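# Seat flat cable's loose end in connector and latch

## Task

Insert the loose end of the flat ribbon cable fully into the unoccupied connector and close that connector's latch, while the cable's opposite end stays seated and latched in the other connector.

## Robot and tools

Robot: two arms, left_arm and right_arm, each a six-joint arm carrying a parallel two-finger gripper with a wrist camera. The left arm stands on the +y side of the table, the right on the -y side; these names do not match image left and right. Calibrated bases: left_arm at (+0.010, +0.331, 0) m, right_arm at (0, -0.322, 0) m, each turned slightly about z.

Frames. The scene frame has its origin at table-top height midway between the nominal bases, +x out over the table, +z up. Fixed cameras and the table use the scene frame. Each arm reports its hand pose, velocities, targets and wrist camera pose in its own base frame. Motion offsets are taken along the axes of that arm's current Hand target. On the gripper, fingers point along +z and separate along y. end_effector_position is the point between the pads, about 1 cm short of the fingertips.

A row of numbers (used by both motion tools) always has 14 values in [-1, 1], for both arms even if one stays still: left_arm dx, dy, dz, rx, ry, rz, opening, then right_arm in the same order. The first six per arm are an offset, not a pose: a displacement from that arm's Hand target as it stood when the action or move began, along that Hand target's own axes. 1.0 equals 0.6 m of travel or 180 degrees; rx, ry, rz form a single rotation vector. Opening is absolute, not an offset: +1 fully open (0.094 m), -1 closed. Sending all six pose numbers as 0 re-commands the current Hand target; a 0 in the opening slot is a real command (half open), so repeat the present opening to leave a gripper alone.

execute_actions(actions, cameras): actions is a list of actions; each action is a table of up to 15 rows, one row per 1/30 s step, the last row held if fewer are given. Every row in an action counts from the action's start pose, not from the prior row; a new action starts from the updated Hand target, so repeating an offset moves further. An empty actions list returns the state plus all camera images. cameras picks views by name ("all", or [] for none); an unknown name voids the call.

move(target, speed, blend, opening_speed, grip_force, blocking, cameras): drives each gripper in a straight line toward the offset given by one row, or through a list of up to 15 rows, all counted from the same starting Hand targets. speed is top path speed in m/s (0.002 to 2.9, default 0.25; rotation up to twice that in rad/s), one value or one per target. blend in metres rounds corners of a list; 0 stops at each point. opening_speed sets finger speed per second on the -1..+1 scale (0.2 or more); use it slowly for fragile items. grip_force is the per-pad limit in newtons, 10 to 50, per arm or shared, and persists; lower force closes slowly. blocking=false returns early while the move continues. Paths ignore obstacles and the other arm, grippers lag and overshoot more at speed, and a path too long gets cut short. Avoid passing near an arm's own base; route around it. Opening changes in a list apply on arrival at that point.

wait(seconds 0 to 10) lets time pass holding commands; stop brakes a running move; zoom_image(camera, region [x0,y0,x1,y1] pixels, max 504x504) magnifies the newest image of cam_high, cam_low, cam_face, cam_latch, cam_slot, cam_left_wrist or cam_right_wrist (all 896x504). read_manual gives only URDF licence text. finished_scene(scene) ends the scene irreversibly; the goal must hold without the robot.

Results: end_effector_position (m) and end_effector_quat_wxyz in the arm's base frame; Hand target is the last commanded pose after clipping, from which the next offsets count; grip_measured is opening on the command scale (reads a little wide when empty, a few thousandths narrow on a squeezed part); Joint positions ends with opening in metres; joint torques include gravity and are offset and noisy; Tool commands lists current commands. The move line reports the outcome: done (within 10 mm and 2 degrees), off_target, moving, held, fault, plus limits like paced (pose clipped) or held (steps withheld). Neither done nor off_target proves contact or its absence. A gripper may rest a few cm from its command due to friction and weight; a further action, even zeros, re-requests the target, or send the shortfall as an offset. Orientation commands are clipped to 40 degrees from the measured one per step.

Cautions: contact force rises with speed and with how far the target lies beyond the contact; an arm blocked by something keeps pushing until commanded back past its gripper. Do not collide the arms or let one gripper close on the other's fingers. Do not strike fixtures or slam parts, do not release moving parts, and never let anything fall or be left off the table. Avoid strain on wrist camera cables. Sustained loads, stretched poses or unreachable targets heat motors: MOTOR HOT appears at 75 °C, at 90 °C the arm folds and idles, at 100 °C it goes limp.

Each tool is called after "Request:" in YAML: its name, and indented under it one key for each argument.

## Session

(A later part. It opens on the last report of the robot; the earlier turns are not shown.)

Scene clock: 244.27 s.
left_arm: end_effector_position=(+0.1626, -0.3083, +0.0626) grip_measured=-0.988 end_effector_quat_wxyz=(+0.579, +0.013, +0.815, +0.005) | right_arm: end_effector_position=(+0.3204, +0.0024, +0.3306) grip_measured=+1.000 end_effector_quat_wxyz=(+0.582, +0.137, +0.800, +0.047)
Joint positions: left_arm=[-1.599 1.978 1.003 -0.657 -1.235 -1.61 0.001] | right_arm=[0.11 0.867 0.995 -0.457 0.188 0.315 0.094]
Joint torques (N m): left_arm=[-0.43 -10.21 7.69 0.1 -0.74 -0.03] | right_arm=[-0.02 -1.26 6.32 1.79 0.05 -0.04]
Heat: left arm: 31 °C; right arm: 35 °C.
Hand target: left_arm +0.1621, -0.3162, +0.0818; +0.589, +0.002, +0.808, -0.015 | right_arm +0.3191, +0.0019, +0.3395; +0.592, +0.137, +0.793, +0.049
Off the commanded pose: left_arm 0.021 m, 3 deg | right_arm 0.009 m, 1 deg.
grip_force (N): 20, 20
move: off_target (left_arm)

Request:
move:
  target: [0.0232,0.0095,0.0122,-0.007,-0.0009,0.0143,-1,0,0,0,0,0,0,1]
  speed: 0.04
  cameras: ["cam_latch","cam_slot"]

Request:
zoom_image:
  camera: "cam_latch"
  region: [325, 120, 385, 190]

Request:
zoom_image:
  camera: "cam_slot"
  region: [400, 270, 540, 390]

Scene clock: 246.20 s.
left_arm: end_effector_position=(+0.1626, -0.3082, +0.0625) grip_measured=-0.988 end_effector_quat_wxyz=(+0.579, +0.013, +0.815, +0.005) | right_arm: end_effector_position=(+0.3204, +0.0024, +0.3306) grip_measured=+1.000 end_effector_quat_wxyz=(+0.582, +0.137, +0.800, +0.047)
Joint positions: left_arm=[-1.599 1.978 1.003 -0.657 -1.235 -1.61 0.001] | right_arm=[0.11 0.867 0.995 -0.457 0.188 0.315 0.094]
Joint torques (N m): left_arm=[0.25 -6.87 6.68 0.24 -0.74 0] | right_arm=[-0.01 -1.28 6.31 1.8 0.05 -0.04]
Heat: left arm: 31 °C; right arm: 35 °C.
Hand target: left_arm +0.1650, -0.3109, +0.0661; +0.590, +0.014, +0.807, +0.007 | right_arm +0.3191, +0.0019, +0.3395; +0.592, +0.137, +0.793, +0.049
Off the commanded pose: left_arm 0.005 m, 2 deg | right_arm 0.009 m, 1 deg.
grip_force (N): 20, 20
move: done
Images, in order (width x height): cam_latch 896x504, cam_slot 896x504.

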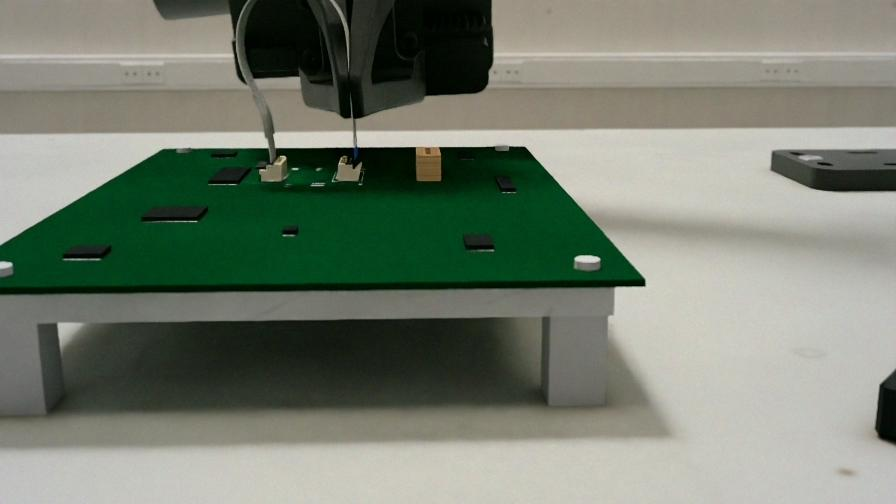

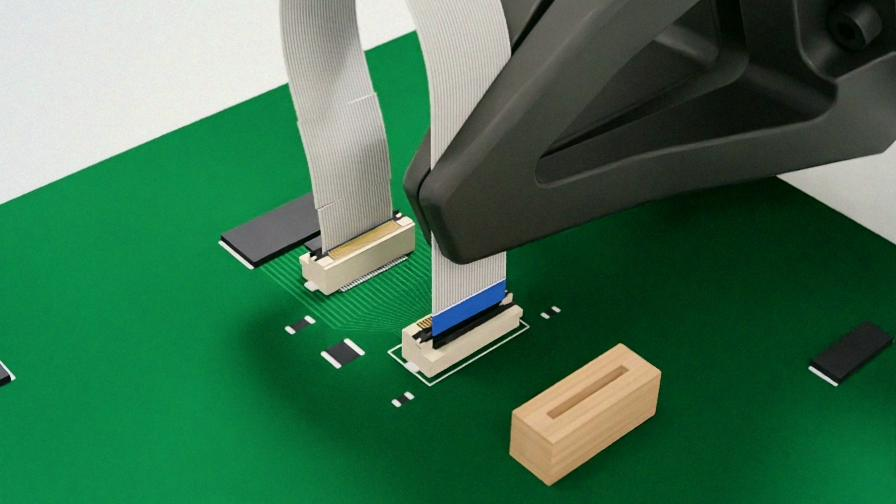

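Scaled by 7.200 from the camera's 896x504 image, which has a finer 1280x720 frame.

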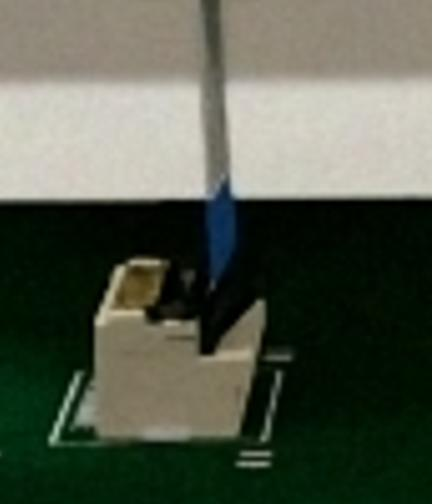

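Scaled by 3.600 from the camera's 896x504 image, which has a finer 1280x720 frame.

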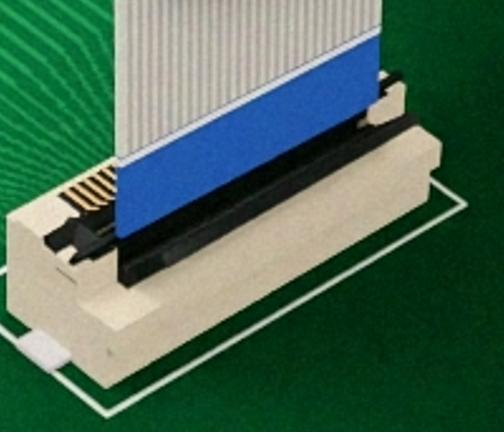

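Request:
move:
  target: [0,0,0,0,0,-0.023,-1,0,0,0,0,0,0,1]
  speed: 0.04
  cameras: ["cam_latch","cam_slot"]

Request:
zoom_image:
  camera: "cam_latch"
  region: [325, 120, 385, 190]

Request:
zoom_image:
  camera: "cam_slot"
  region: [400, 270, 540, 390]

Scene clock: 248.80 s.
left_arm: end_effector_position=(+0.1626, -0.3082, +0.0625) grip_measured=-0.988 end_effector_quat_wxyz=(+0.579, -0.010, +0.815, -0.011) | right_arm: end_effector_position=(+0.3204, +0.0024, +0.3306) grip_measured=+1.000 end_effector_quat_wxyz=(+0.582, +0.137, +0.800, +0.047)
Joint positions: left_arm=[-1.599 1.978 1.003 -0.657 -1.235 -1.667 0.001] | right_arm=[0.11 0.867 0.995 -0.457 0.188 0.315 0.094]
Joint torques (N m): left_arm=[0.4 -6.78 6.67 0.25 -0.73 -0.12] | right_arm=[-0.01 -1.28 6.32 1.8 0.06 -0.03]
Heat: left arm: 31 °C; right arm: 35 °C.
Hand target: left_arm +0.1650, -0.3109, +0.0661; +0.590, -0.015, +0.807, -0.014 | right_arm +0.3191, +0.0019, +0.3395; +0.592, +0.137, +0.793, +0.049
Off the commanded pose: left_arm 0.005 m, 2 deg | right_arm 0.009 m, 1 deg.
grip_force (N): 20, 20
move: done
Images, in order (width x height): cam_latch 896x504, cam_slot 896x504.

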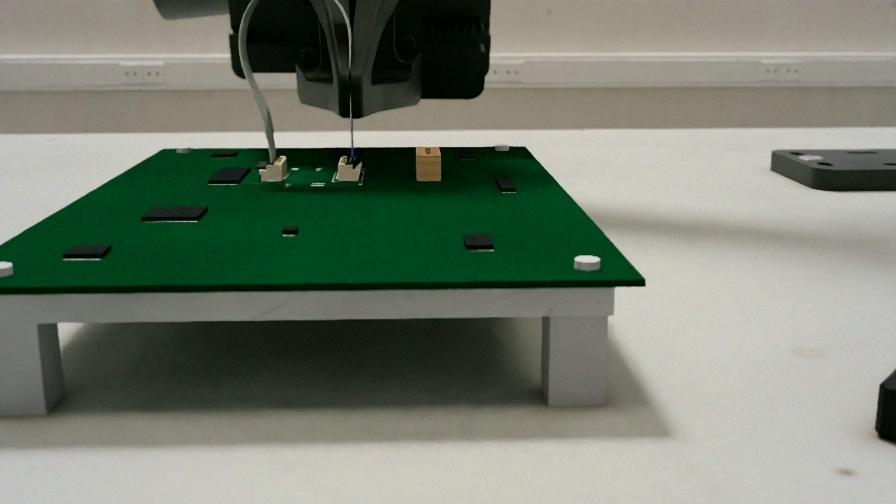

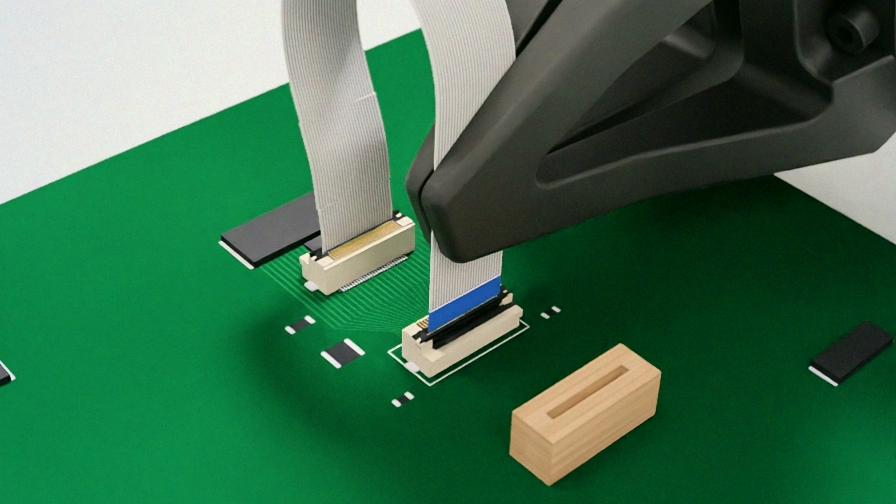

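Scaled by 7.200 from the camera's 896x504 image, which has a finer 1280x720 frame.

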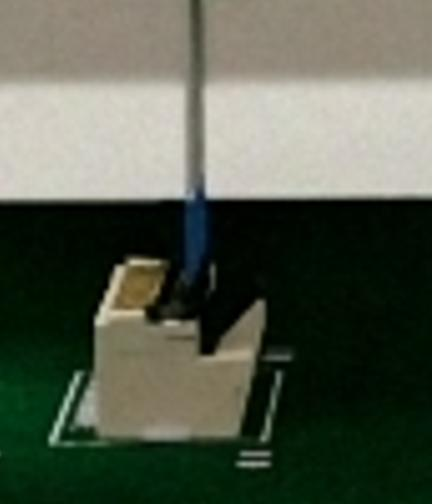

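Scaled by 3.600 from the camera's 896x504 image, which has a finer 1280x720 frame.

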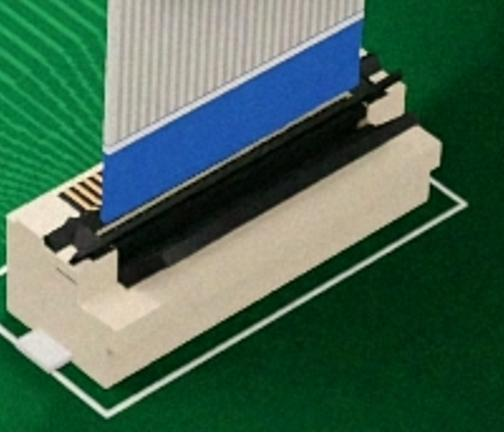

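Request:
move:
  target: [0,0,0,0,0,-0.010,-1,0,0,0,0,0,0,1]
  speed: 0.04

Request:
move:
  target: [0.0092,0.0028,0.0034,-0.0018,-0.0003,0.0052,-1,0,0,0,0,0,0,1]
  speed: 0.04
  cameras: ["cam_latch","cam_slot"]

Request:
zoom_image:
  camera: "cam_latch"
  region: [325, 120, 385, 190]

Request:
zoom_image:
  camera: "cam_slot"
  region: [400, 270, 540, 390]

Scene clock: 251.57 s.
left_arm: end_effector_position=(+0.1626, -0.3082, +0.0625) grip_measured=-0.988 end_effector_quat_wxyz=(+0.579, -0.023, +0.815, -0.020) | right_arm: end_effector_position=(+0.3204, +0.0024, +0.3306) grip_measured=+1.000 end_effector_quat_wxyz=(+0.582, +0.137, +0.800, +0.047)
Joint positions: left_arm=[-1.599 1.978 1.003 -0.657 -1.235 -1.699 0.001] | right_arm=[0.11 0.867 0.995 -0.457 0.188 0.315 0.094]
Joint torques (N m): left_arm=[0.34 -6.67 6.67 0.21 -0.75 -0.09] | right_arm=[-0.01 -1.26 6.34 1.8 0.05 -0.03]
Heat: left arm: 31 °C; right arm: 35 °C.
Hand target: left_arm +0.1650, -0.3109, +0.0661; +0.590, -0.028, +0.807, -0.024 | right_arm +0.3191, +0.0019, +0.3395; +0.592, +0.137, +0.793, +0.049
Off the commanded pose: left_arm 0.005 m, 2 deg | right_arm 0.009 m, 1 deg.
grip_force (N): 20, 20
move: done

Scene clock: 252.33 s.
left_arm: end_effector_position=(+0.1626, -0.3078, +0.0607) grip_measured=-0.988 end_effector_quat_wxyz=(+0.579, -0.021, +0.815, -0.018) | right_arm: end_effector_position=(+0.3204, +0.0024, +0.3306) grip_measured=+1.000 end_effector_quat_wxyz=(+0.582, +0.137, +0.800, +0.047)
Joint positions: left_arm=[-1.599 1.985 1.003 -0.657 -1.235 -1.699 0.001] | right_arm=[0.11 0.867 0.995 -0.457 0.188 0.315 0.094]
Joint torques (N m): left_arm=[0.57 -5.96 6.35 0.27 -0.68 -0.11] | right_arm=[0.01 -1.25 6.32 1.8 0.06 -0.04]
Heat: left arm: 31 °C; right arm: 35 °C.
Hand target: left_arm +0.1652, -0.3097, +0.0602; +0.590, -0.023, +0.807, -0.017 | right_arm +0.3191, +0.0019, +0.3395; +0.592, +0.137, +0.793, +0.049
Off the commanded pose: left_arm 0.003 m, 2 deg | right_arm 0.009 m, 1 deg.
grip_force (N): 20, 20
move: done
Images, in order (width x height): cam_latch 896x504, cam_slot 896x504.

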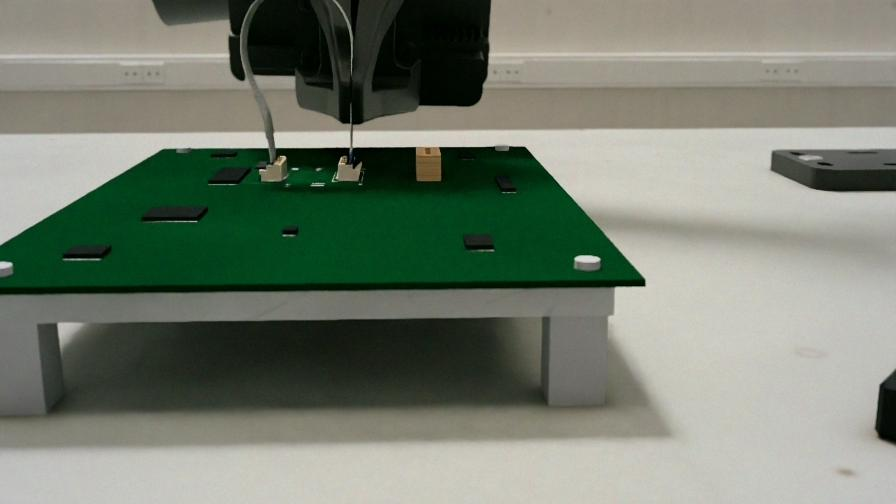

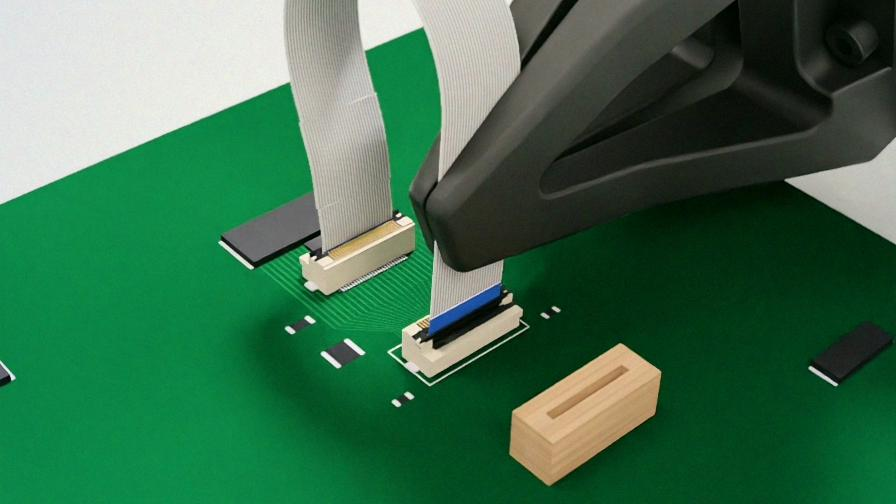

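Scaled by 7.200 from the camera's 896x504 image, which has a finer 1280x720 frame.

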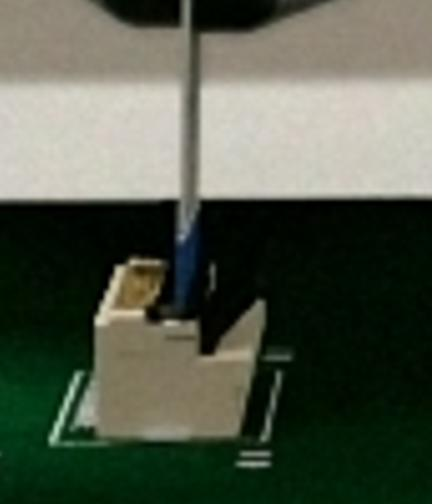

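Scaled by 3.600 from the camera's 896x504 image, which has a finer 1280x720 frame.

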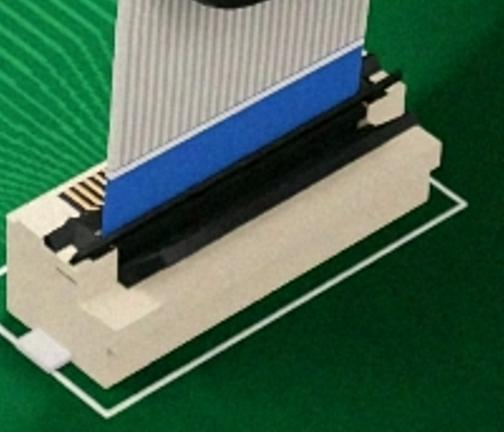

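Request:
move:
  target: [0.0031,0.0009,0.0011,-0.0006,-0.0001,0.0017,-1,0,0,0,0,0,0,1]
  speed: 0.04
  cameras: ["cam_latch","cam_slot","cam_face"]

Request:
zoom_image:
  camera: "cam_latch"
  region: [325, 120, 385, 190]

Request:
zoom_image:
  camera: "cam_slot"
  region: [400, 270, 540, 390]

Request:
zoom_image:
  camera: "cam_face"
  region: [490, 170, 560, 240]

Scene clock: 254.97 s.
left_arm: end_effector_position=(+0.1628, -0.3077, +0.0601) grip_measured=-0.988 end_effector_quat_wxyz=(+0.581, -0.020, +0.814, -0.016) | right_arm: end_effector_position=(+0.3204, +0.0024, +0.3306) grip_measured=+1.000 end_effector_quat_wxyz=(+0.582, +0.137, +0.800, +0.047)
Joint positions: left_arm=[-1.599 1.989 1.003 -0.657 -1.239 -1.699 0.001] | right_arm=[0.11 0.867 0.995 -0.457 0.188 0.315 0.094]
Joint torques (N m): left_arm=[0.39 -5.61 6.22 0.25 -0.7 -0.13] | right_arm=[-0.01 -1.26 6.32 1.8 0.06 -0.04]
Heat: left arm: 31 °C; right arm: 35 °C.
Hand target: left_arm +0.1653, -0.3093, +0.0582; +0.590, -0.022, +0.807, -0.014 | right_arm +0.3191, +0.0019, +0.3395; +0.592, +0.137, +0.793, +0.049
Off the commanded pose: left_arm 0.003 m, 1 deg | right_arm 0.009 m, 1 deg.
grip_force (N): 20, 20
move: done
Images, in order (width x height): cam_face 896x504, cam_latch 896x504, cam_slot 896x504.

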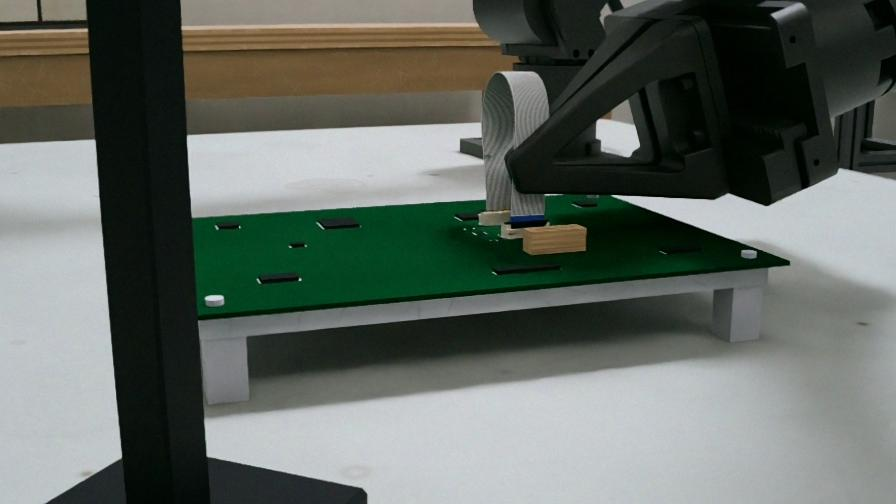

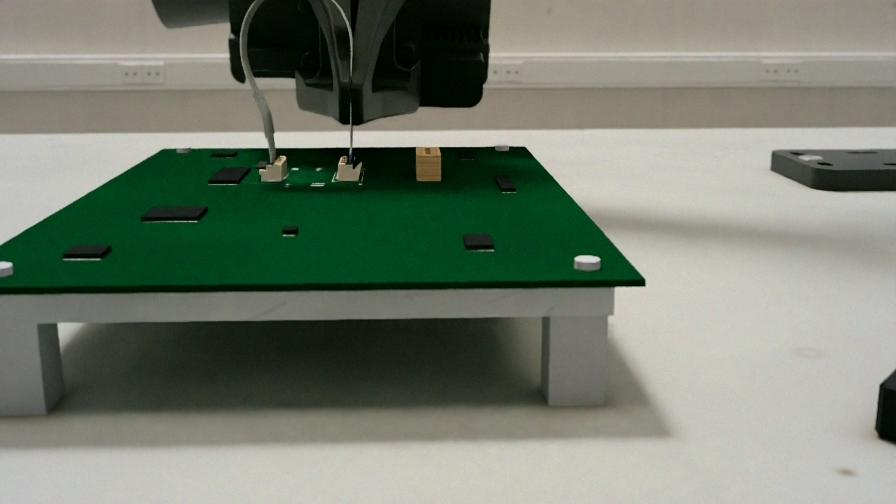

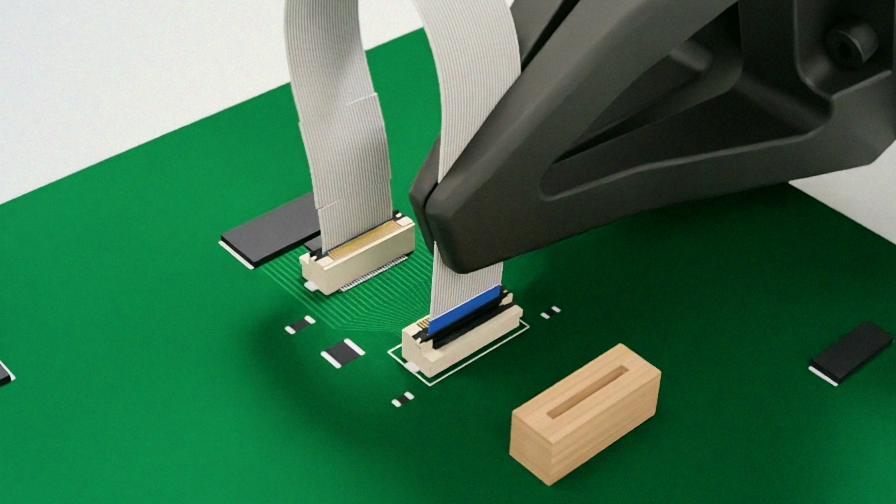

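Scaled by 7.200 from the camera's 896x504 image, which has a finer 1280x720 frame.

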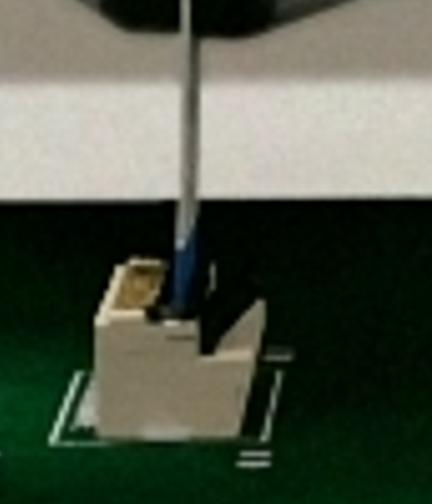

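Scaled by 3.600 from the camera's 896x504 image, which has a finer 1280x720 frame.

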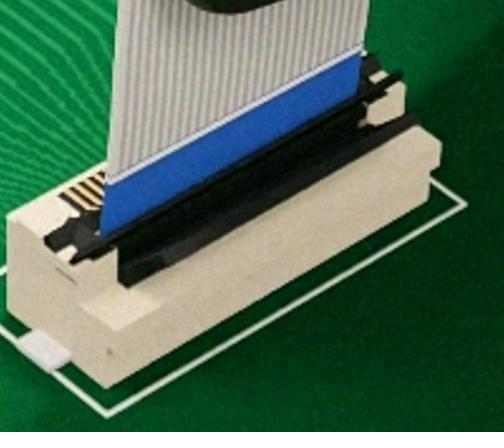

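Scaled by 7.200 from the camera's 896x504 image, which has a finer 1280x720 frame.

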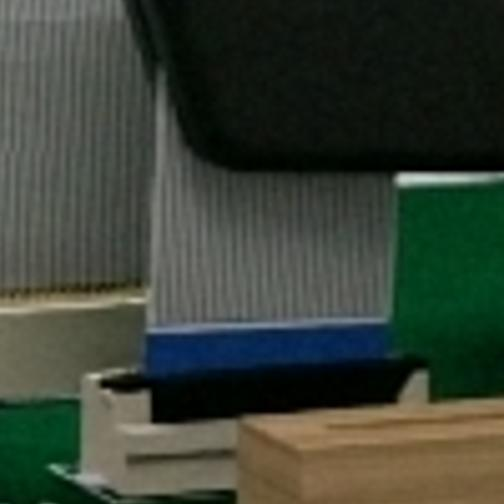

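Request:
move:
  target: [0.0046,0.0014,0.0017,-0.0009,-0.0001,0.0026,-1,0,0,0,0,0,0,1]
  speed: 0.04
  cameras: ["cam_latch","cam_slot"]

Request:
zoom_image:
  camera: "cam_latch"
  region: [325, 120, 385, 190]

Request:
zoom_image:
  camera: "cam_slot"
  region: [400, 270, 540, 390]

Scene clock: 256.77 s.
left_arm: end_effector_position=(+0.1632, -0.3075, +0.0599) grip_measured=-0.988 end_effector_quat_wxyz=(+0.584, -0.018, +0.812, -0.015) | right_arm: end_effector_position=(+0.3204, +0.0024, +0.3306) grip_measured=+1.000 end_effector_quat_wxyz=(+0.582, +0.137, +0.800, +0.047)
Joint positions: left_arm=[-1.599 1.994 1.003 -0.657 -1.246 -1.699 0.001] | right_arm=[0.11 0.867 0.995 -0.457 0.188 0.315 0.094]
Joint torques (N m): left_arm=[0.57 -5.44 6.17 0.3 -0.63 -0.11] | right_arm=[-0.02 -1.26 6.34 1.8 0.06 -0.03]
Heat: left arm: 31 °C; right arm: 35 °C.
Hand target: left_arm +0.1654, -0.3086, +0.0552; +0.591, -0.019, +0.807, -0.011 | right_arm +0.3191, +0.0019, +0.3395; +0.592, +0.137, +0.793, +0.049
Off the commanded pose: left_arm 0.005 m, 1 deg | right_arm 0.009 m, 1 deg.
grip_force (N): 20, 20
move: done
Images, in order (width x height): cam_latch 896x504, cam_slot 896x504.

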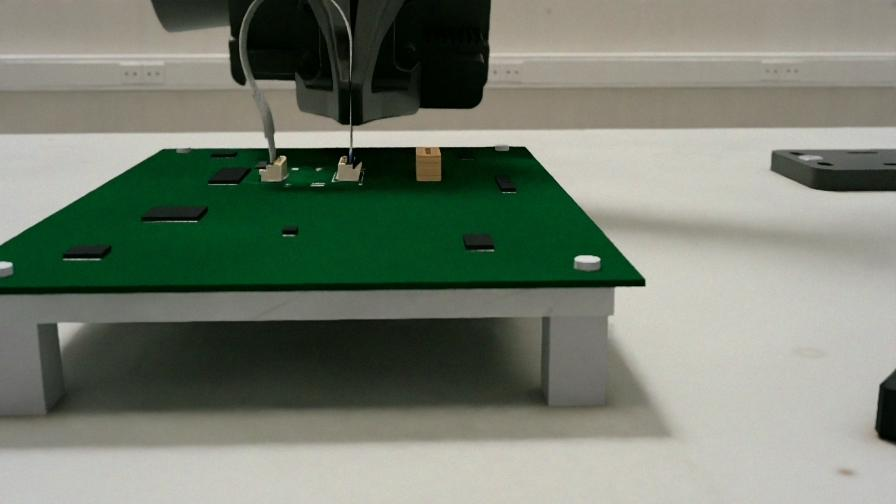

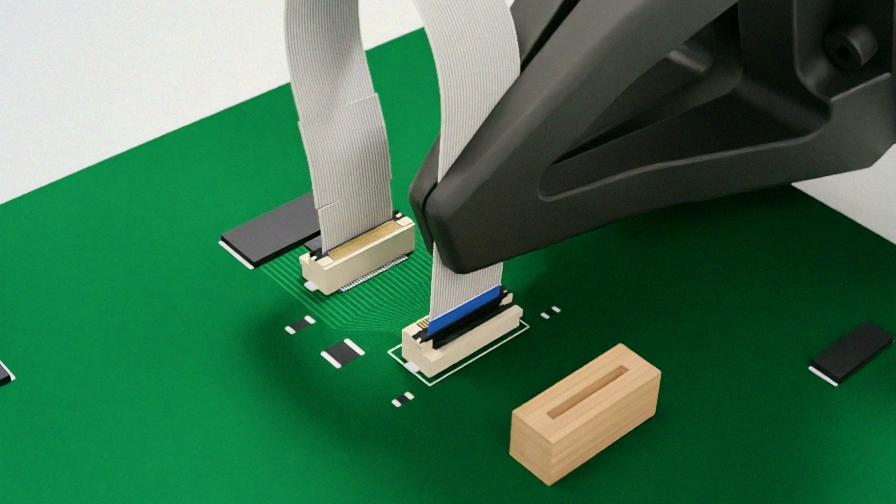

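Scaled by 7.200 from the camera's 896x504 image, which has a finer 1280x720 frame.

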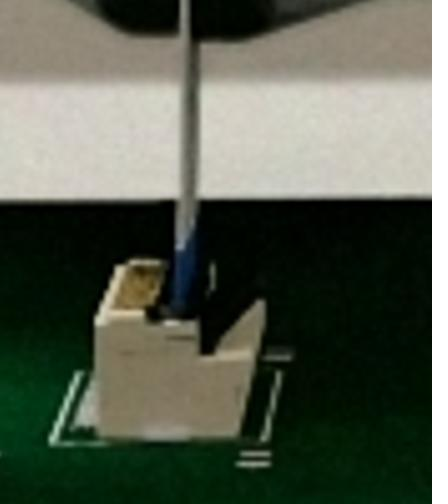

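Scaled by 3.600 from the camera's 896x504 image, which has a finer 1280x720 frame.

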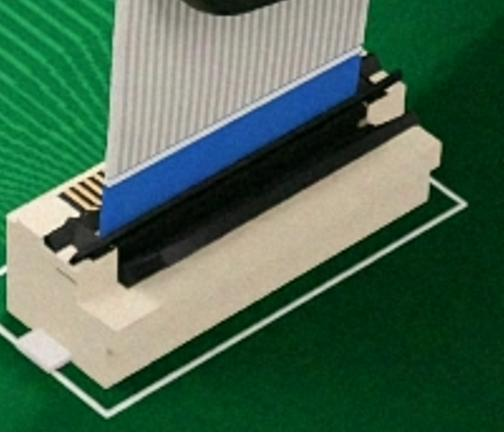

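Request:
zoom_image:
  camera: "cam_slot"
  region: [405, 300, 455, 350]

Request:
zoom_image:
  camera: "cam_slot"
  region: [480, 270, 530, 320]

Scaled by 10.080 from the camera's 896x504 image, which has a finer 1280x720 frame.

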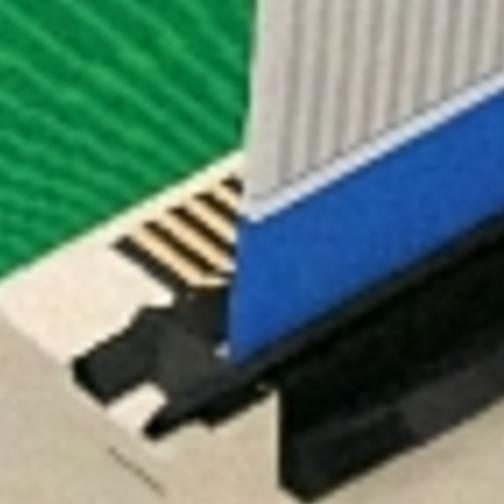

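Scaled by 10.080 from the camera's 896x504 image, which has a finer 1280x720 frame.

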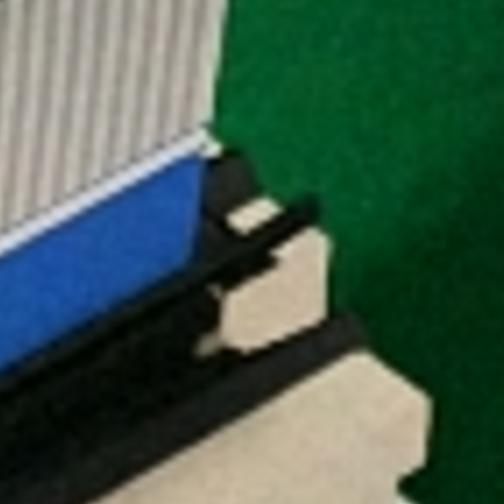

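Request:
move:
  target: [-0.0006,0.0008,0.0014,-0.0009,-0.0001,-0.0003,-1,0,0,0,0,0,0,1]
  speed: 0.04

Request:
move:
  target: [-0.0006,0.0008,0.0014,-0.0009,-0.0001,-0.0003,-1,0,0,0,0,0,0,1]
  speed: 0.04

Scene clock: 261.57 s.
left_arm: end_effector_position=(+0.1632, -0.3075, +0.0599) grip_measured=-0.988 end_effector_quat_wxyz=(+0.584, -0.018, +0.812, -0.015) | right_arm: end_effector_position=(+0.3204, +0.0024, +0.3306) grip_measured=+1.000 end_effector_quat_wxyz=(+0.582, +0.137, +0.800, +0.047)
Joint positions: left_arm=[-1.599 1.994 1.003 -0.657 -1.246 -1.7 0.001] | right_arm=[0.11 0.867 0.995 -0.457 0.188 0.315 0.094]
Joint torques (N m): left_arm=[0.77 -5.48 6.15 0.26 -0.65 -0.11] | right_arm=[-0.01 -1.28 6.32 1.8 0.06 -0.04]
Heat: left arm: 31 °C; right arm: 36 °C.
Hand target: left_arm +0.1663, -0.3081, +0.0553; +0.591, -0.020, +0.807, -0.010 | right_arm +0.3191, +0.0019, +0.3395; +0.592, +0.137, +0.793, +0.049
Off the commanded pose: left_arm 0.006 m, 1 deg | right_arm 0.009 m, 1 deg.
grip_force (N): 20, 20
move: done

Scene clock: 262.27 s.
left_arm: end_effector_position=(+0.1632, -0.3075, +0.0599) grip_measured=-0.988 end_effector_quat_wxyz=(+0.584, -0.018, +0.812, -0.015) | right_arm: end_effector_position=(+0.3204, +0.0024, +0.3306) grip_measured=+1.000 end_effector_quat_wxyz=(+0.582, +0.137, +0.800, +0.047)
Joint positions: left_arm=[-1.599 1.994 1.003 -0.657 -1.246 -1.7 0.001] | right_arm=[0.11 0.867 0.995 -0.457 0.188 0.315 0.094]
Joint torques (N m): left_arm=[1.07 -5.38 6.16 0.26 -0.63 -0.12] | right_arm=[-0.01 -1.26 6.31 1.8 0.06 -0.04]
Heat: left arm: 31 °C; right arm: 36 °C.
Hand target: left_arm +0.1672, -0.3076, +0.0554; +0.591, -0.022, +0.806, -0.009 | right_arm +0.3191, +0.0019, +0.3395; +0.592, +0.137, +0.793, +0.049
Off the commanded pose: left_arm 0.006 m, 1 deg | right_arm 0.009 m, 1 deg.
grip_force (N): 20, 20
move: done

Request:
move:
  target: [-0.0006,0.0008,0.0014,-0.0009,-0.0001,-0.0003,-1,0,0,0,0,0,0,1]
  speed: 0.04
  cameras: ["cam_latch","cam_slot"]

Request:
zoom_image:
  camera: "cam_slot"
  region: [400, 270, 540, 390]

Scene clock: 263.87 s.
left_arm: end_effector_position=(+0.1632, -0.3075, +0.0599) grip_measured=-0.988 end_effector_quat_wxyz=(+0.584, -0.019, +0.812, -0.015) | right_arm: end_effector_position=(+0.3204, +0.0024, +0.3306) grip_measured=+1.000 end_effector_quat_wxyz=(+0.582, +0.137, +0.800, +0.047)
Joint positions: left_arm=[-1.599 1.994 1.003 -0.657 -1.246 -1.701 0.001] | right_arm=[0.11 0.867 0.995 -0.457 0.188 0.315 0.094]
Joint torques (N m): left_arm=[1.28 -5.44 6.15 0.23 -0.64 -0.07] | right_arm=[-0.01 -1.26 6.31 1.8 0.06 -0.03]
Heat: left arm: 31 °C; right arm: 36 °C.
Hand target: left_arm +0.1681, -0.3071, +0.0554; +0.591, -0.023, +0.806, -0.008 | right_arm +0.3191, +0.0019, +0.3395; +0.592, +0.137, +0.793, +0.049
Off the commanded pose: left_arm 0.007 m, 1 deg | right_arm 0.009 m, 1 deg.
grip_force (N): 20, 20
move: done
Images, in order (width x height): cam_latch 896x504, cam_slot 896x504.

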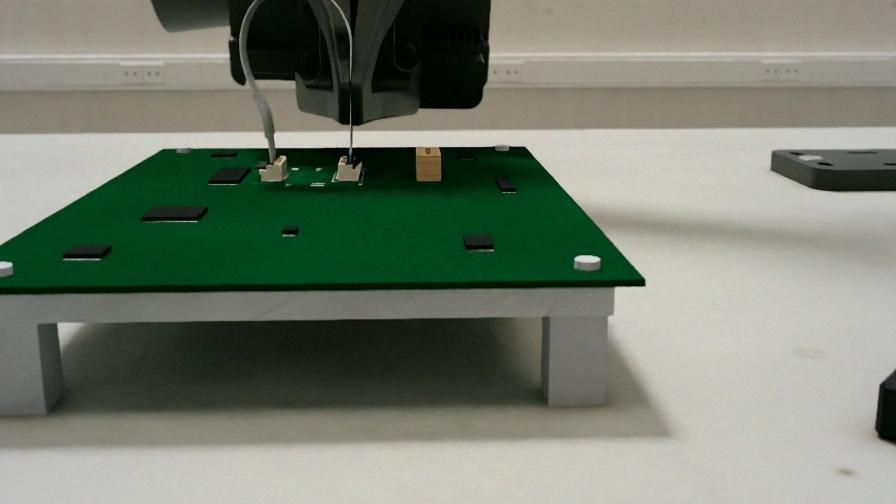

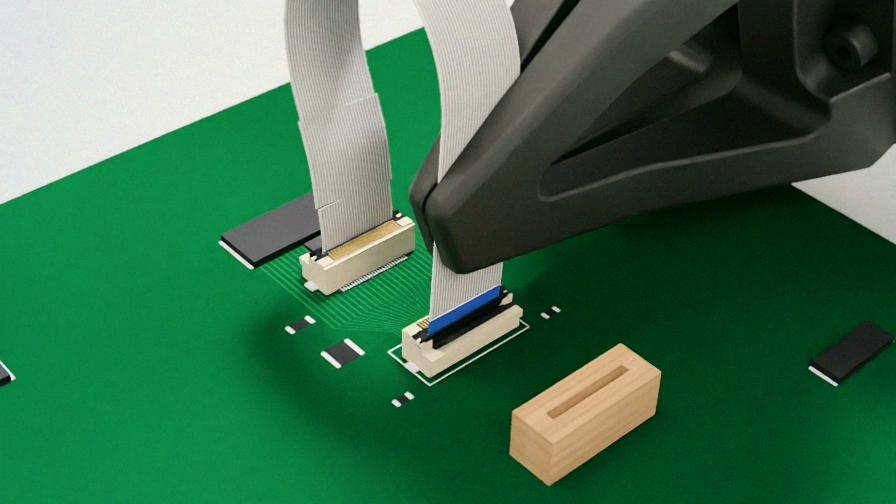

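Scaled by 3.600 from the camera's 896x504 image, which has a finer 1280x720 frame.

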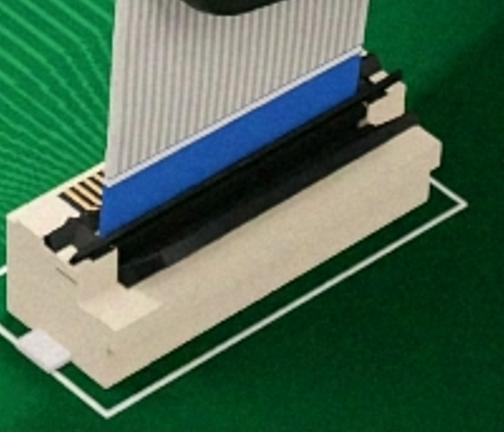

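Request:
move:
  target: [-0.0012,0.0016,0.0029,-0.0018,-0.0001,-0.0006,-1,0,0,0,0,0,0,1]
  speed: 0.04

Scene clock: 265.47 s.
left_arm: end_effector_position=(+0.1634, -0.3074, +0.0599) grip_measured=-0.988 end_effector_quat_wxyz=(+0.584, -0.019, +0.812, -0.015) | right_arm: end_effector_position=(+0.3204, +0.0024, +0.3306) grip_measured=+1.000 end_effector_quat_wxyz=(+0.582, +0.137, +0.800, +0.047)
Joint positions: left_arm=[-1.599 1.994 1.003 -0.657 -1.246 -1.701 0.001] | right_arm=[0.11 0.867 0.995 -0.457 0.188 0.315 0.094]
Joint torques (N m): left_arm=[1.68 -5.45 6.2 0.28 -0.65 -0.11] | right_arm=[0.01 -1.26 6.31 1.8 0.06 -0.03]
Heat: left arm: 31 °C; right arm: 36 °C.
Hand target: left_arm +0.1700, -0.3060, +0.0556; +0.591, -0.025, +0.806, -0.007 | right_arm +0.3191, +0.0019, +0.3395; +0.592, +0.137, +0.793, +0.049
Off the commanded pose: left_arm 0.008 m, 2 deg | right_arm 0.009 m, 1 deg.
grip_force (N): 20, 20
move: done

Request:
move:
  target: [0.0025,0.0014,0.0020,-0.0012,-0.0002,0.0014,-1,0,0,0,0,0,0,1]
  speed: 0.04

Request:
move:
  target: [0.0025,0.0014,0.0020,-0.0012,-0.0002,0.0014,-1,0,0,0,0,0,0,1]
  speed: 0.04
  cameras: ["cam_latch","cam_slot","cam_face"]

Request:
zoom_image:
  camera: "cam_slot"
  region: [400, 270, 540, 390]

Request:
zoom_image:
  camera: "cam_latch"
  region: [325, 120, 385, 190]

Request:
zoom_image:
  camera: "cam_face"
  region: [490, 170, 560, 240]

Scene clock: 267.87 s.
left_arm: end_effector_position=(+0.1635, -0.3073, +0.0596) grip_measured=-0.988 end_effector_quat_wxyz=(+0.585, -0.019, +0.811, -0.014) | right_arm: end_effector_position=(+0.3204, +0.0024, +0.3306) grip_measured=+1.000 end_effector_quat_wxyz=(+0.582, +0.137, +0.800, +0.047)
Joint positions: left_arm=[-1.599 1.996 1.003 -0.657 -1.249 -1.702 0.001] | right_arm=[0.11 0.867 0.995 -0.457 0.188 0.315 0.094]
Joint torques (N m): left_arm=[2.11 -5.16 5.98 0.28 -0.66 -0.11] | right_arm=[-0.01 -1.28 6.32 1.8 0.06 -0.04]
Heat: left arm: 31 °C; right arm: 36 °C.
Hand target: left_arm +0.1706, -0.3052, +0.0537; +0.591, -0.024, +0.806, -0.004 | right_arm +0.3191, +0.0019, +0.3395; +0.592, +0.137, +0.793, +0.049
Off the commanded pose: left_arm 0.009 m, 2 deg | right_arm 0.009 m, 1 deg.
grip_force (N): 20, 20
move: done

Scene clock: 268.60 s.
left_arm: end_effector_position=(+0.1636, -0.3071, +0.0581) grip_measured=-0.988 end_effector_quat_wxyz=(+0.585, -0.018, +0.811, -0.013) | right_arm: end_effector_position=(+0.3204, +0.0024, +0.3306) grip_measured=+1.000 end_effector_quat_wxyz=(+0.582, +0.137, +0.800, +0.047)
Joint positions: left_arm=[-1.599 2.002 1.003 -0.656 -1.25 -1.704 0.001] | right_arm=[0.11 0.867 0.995 -0.457 0.188 0.315 0.094]
Joint torques (N m): left_arm=[2.22 -5.23 6.05 0.27 -0.61 -0.11] | right_arm=[-0.01 -1.28 6.31 1.8 0.05 -0.04]
Heat: left arm: 31 °C; right arm: 36 °C.
Hand target: left_arm +0.1713, -0.3044, +0.0518; +0.591, -0.024, +0.806, -0.001 | right_arm +0.3191, +0.0019, +0.3395; +0.592, +0.137, +0.793, +0.049
Off the commanded pose: left_arm 0.010 m, 2 deg | right_arm 0.009 m, 1 deg.
grip_force (N): 20, 20
move: done
Images, in order (width x height): cam_face 896x504, cam_latch 896x504, cam_slot 896x504.

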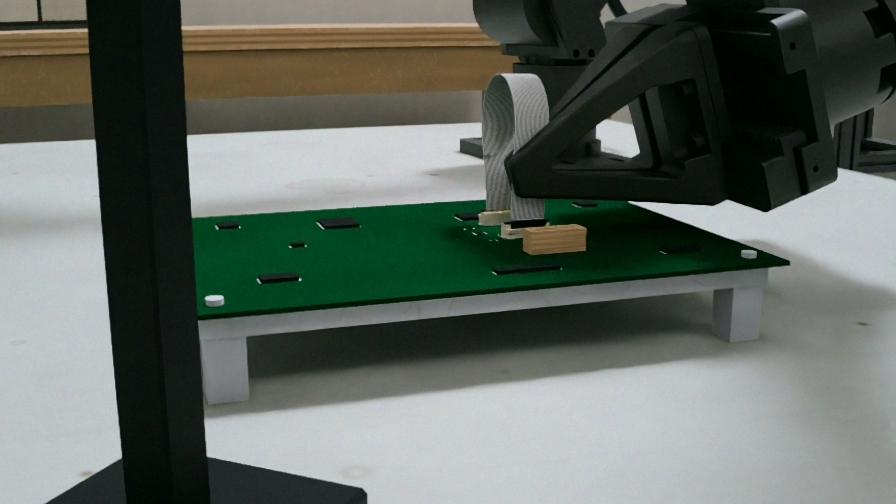

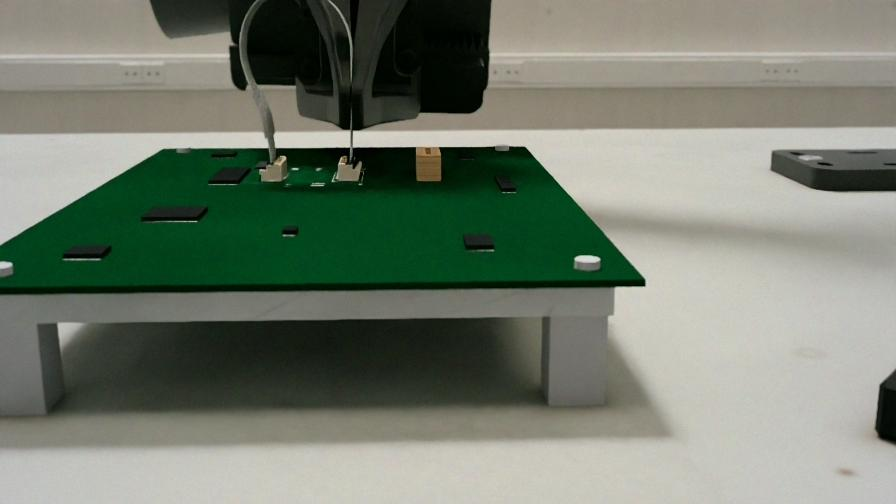

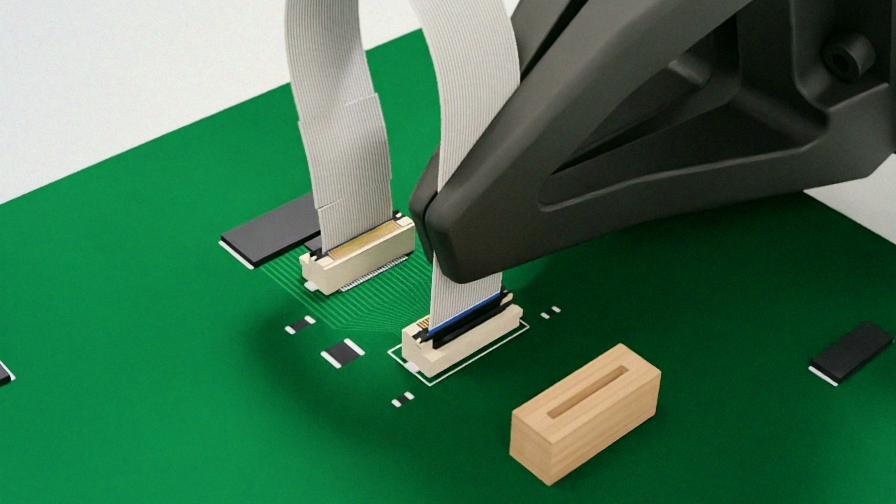

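Scaled by 3.600 from the camera's 896x504 image, which has a finer 1280x720 frame.

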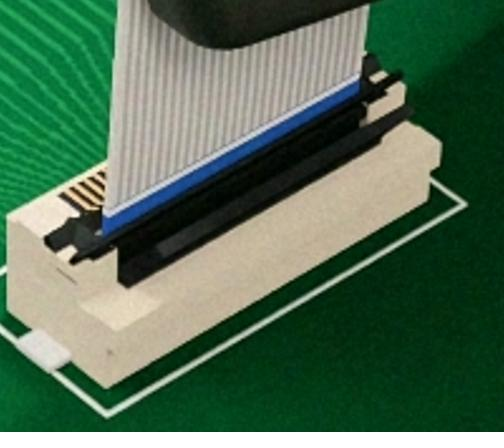

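Scaled by 7.200 from the camera's 896x504 image, which has a finer 1280x720 frame.

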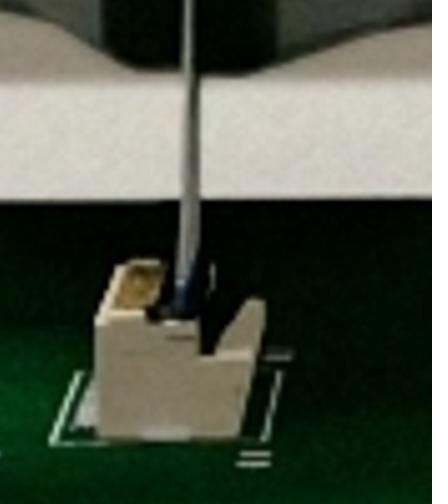

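Scaled by 7.200 from the camera's 896x504 image, which has a finer 1280x720 frame.

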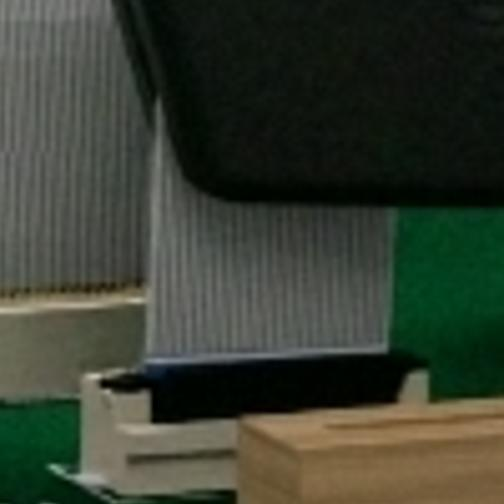

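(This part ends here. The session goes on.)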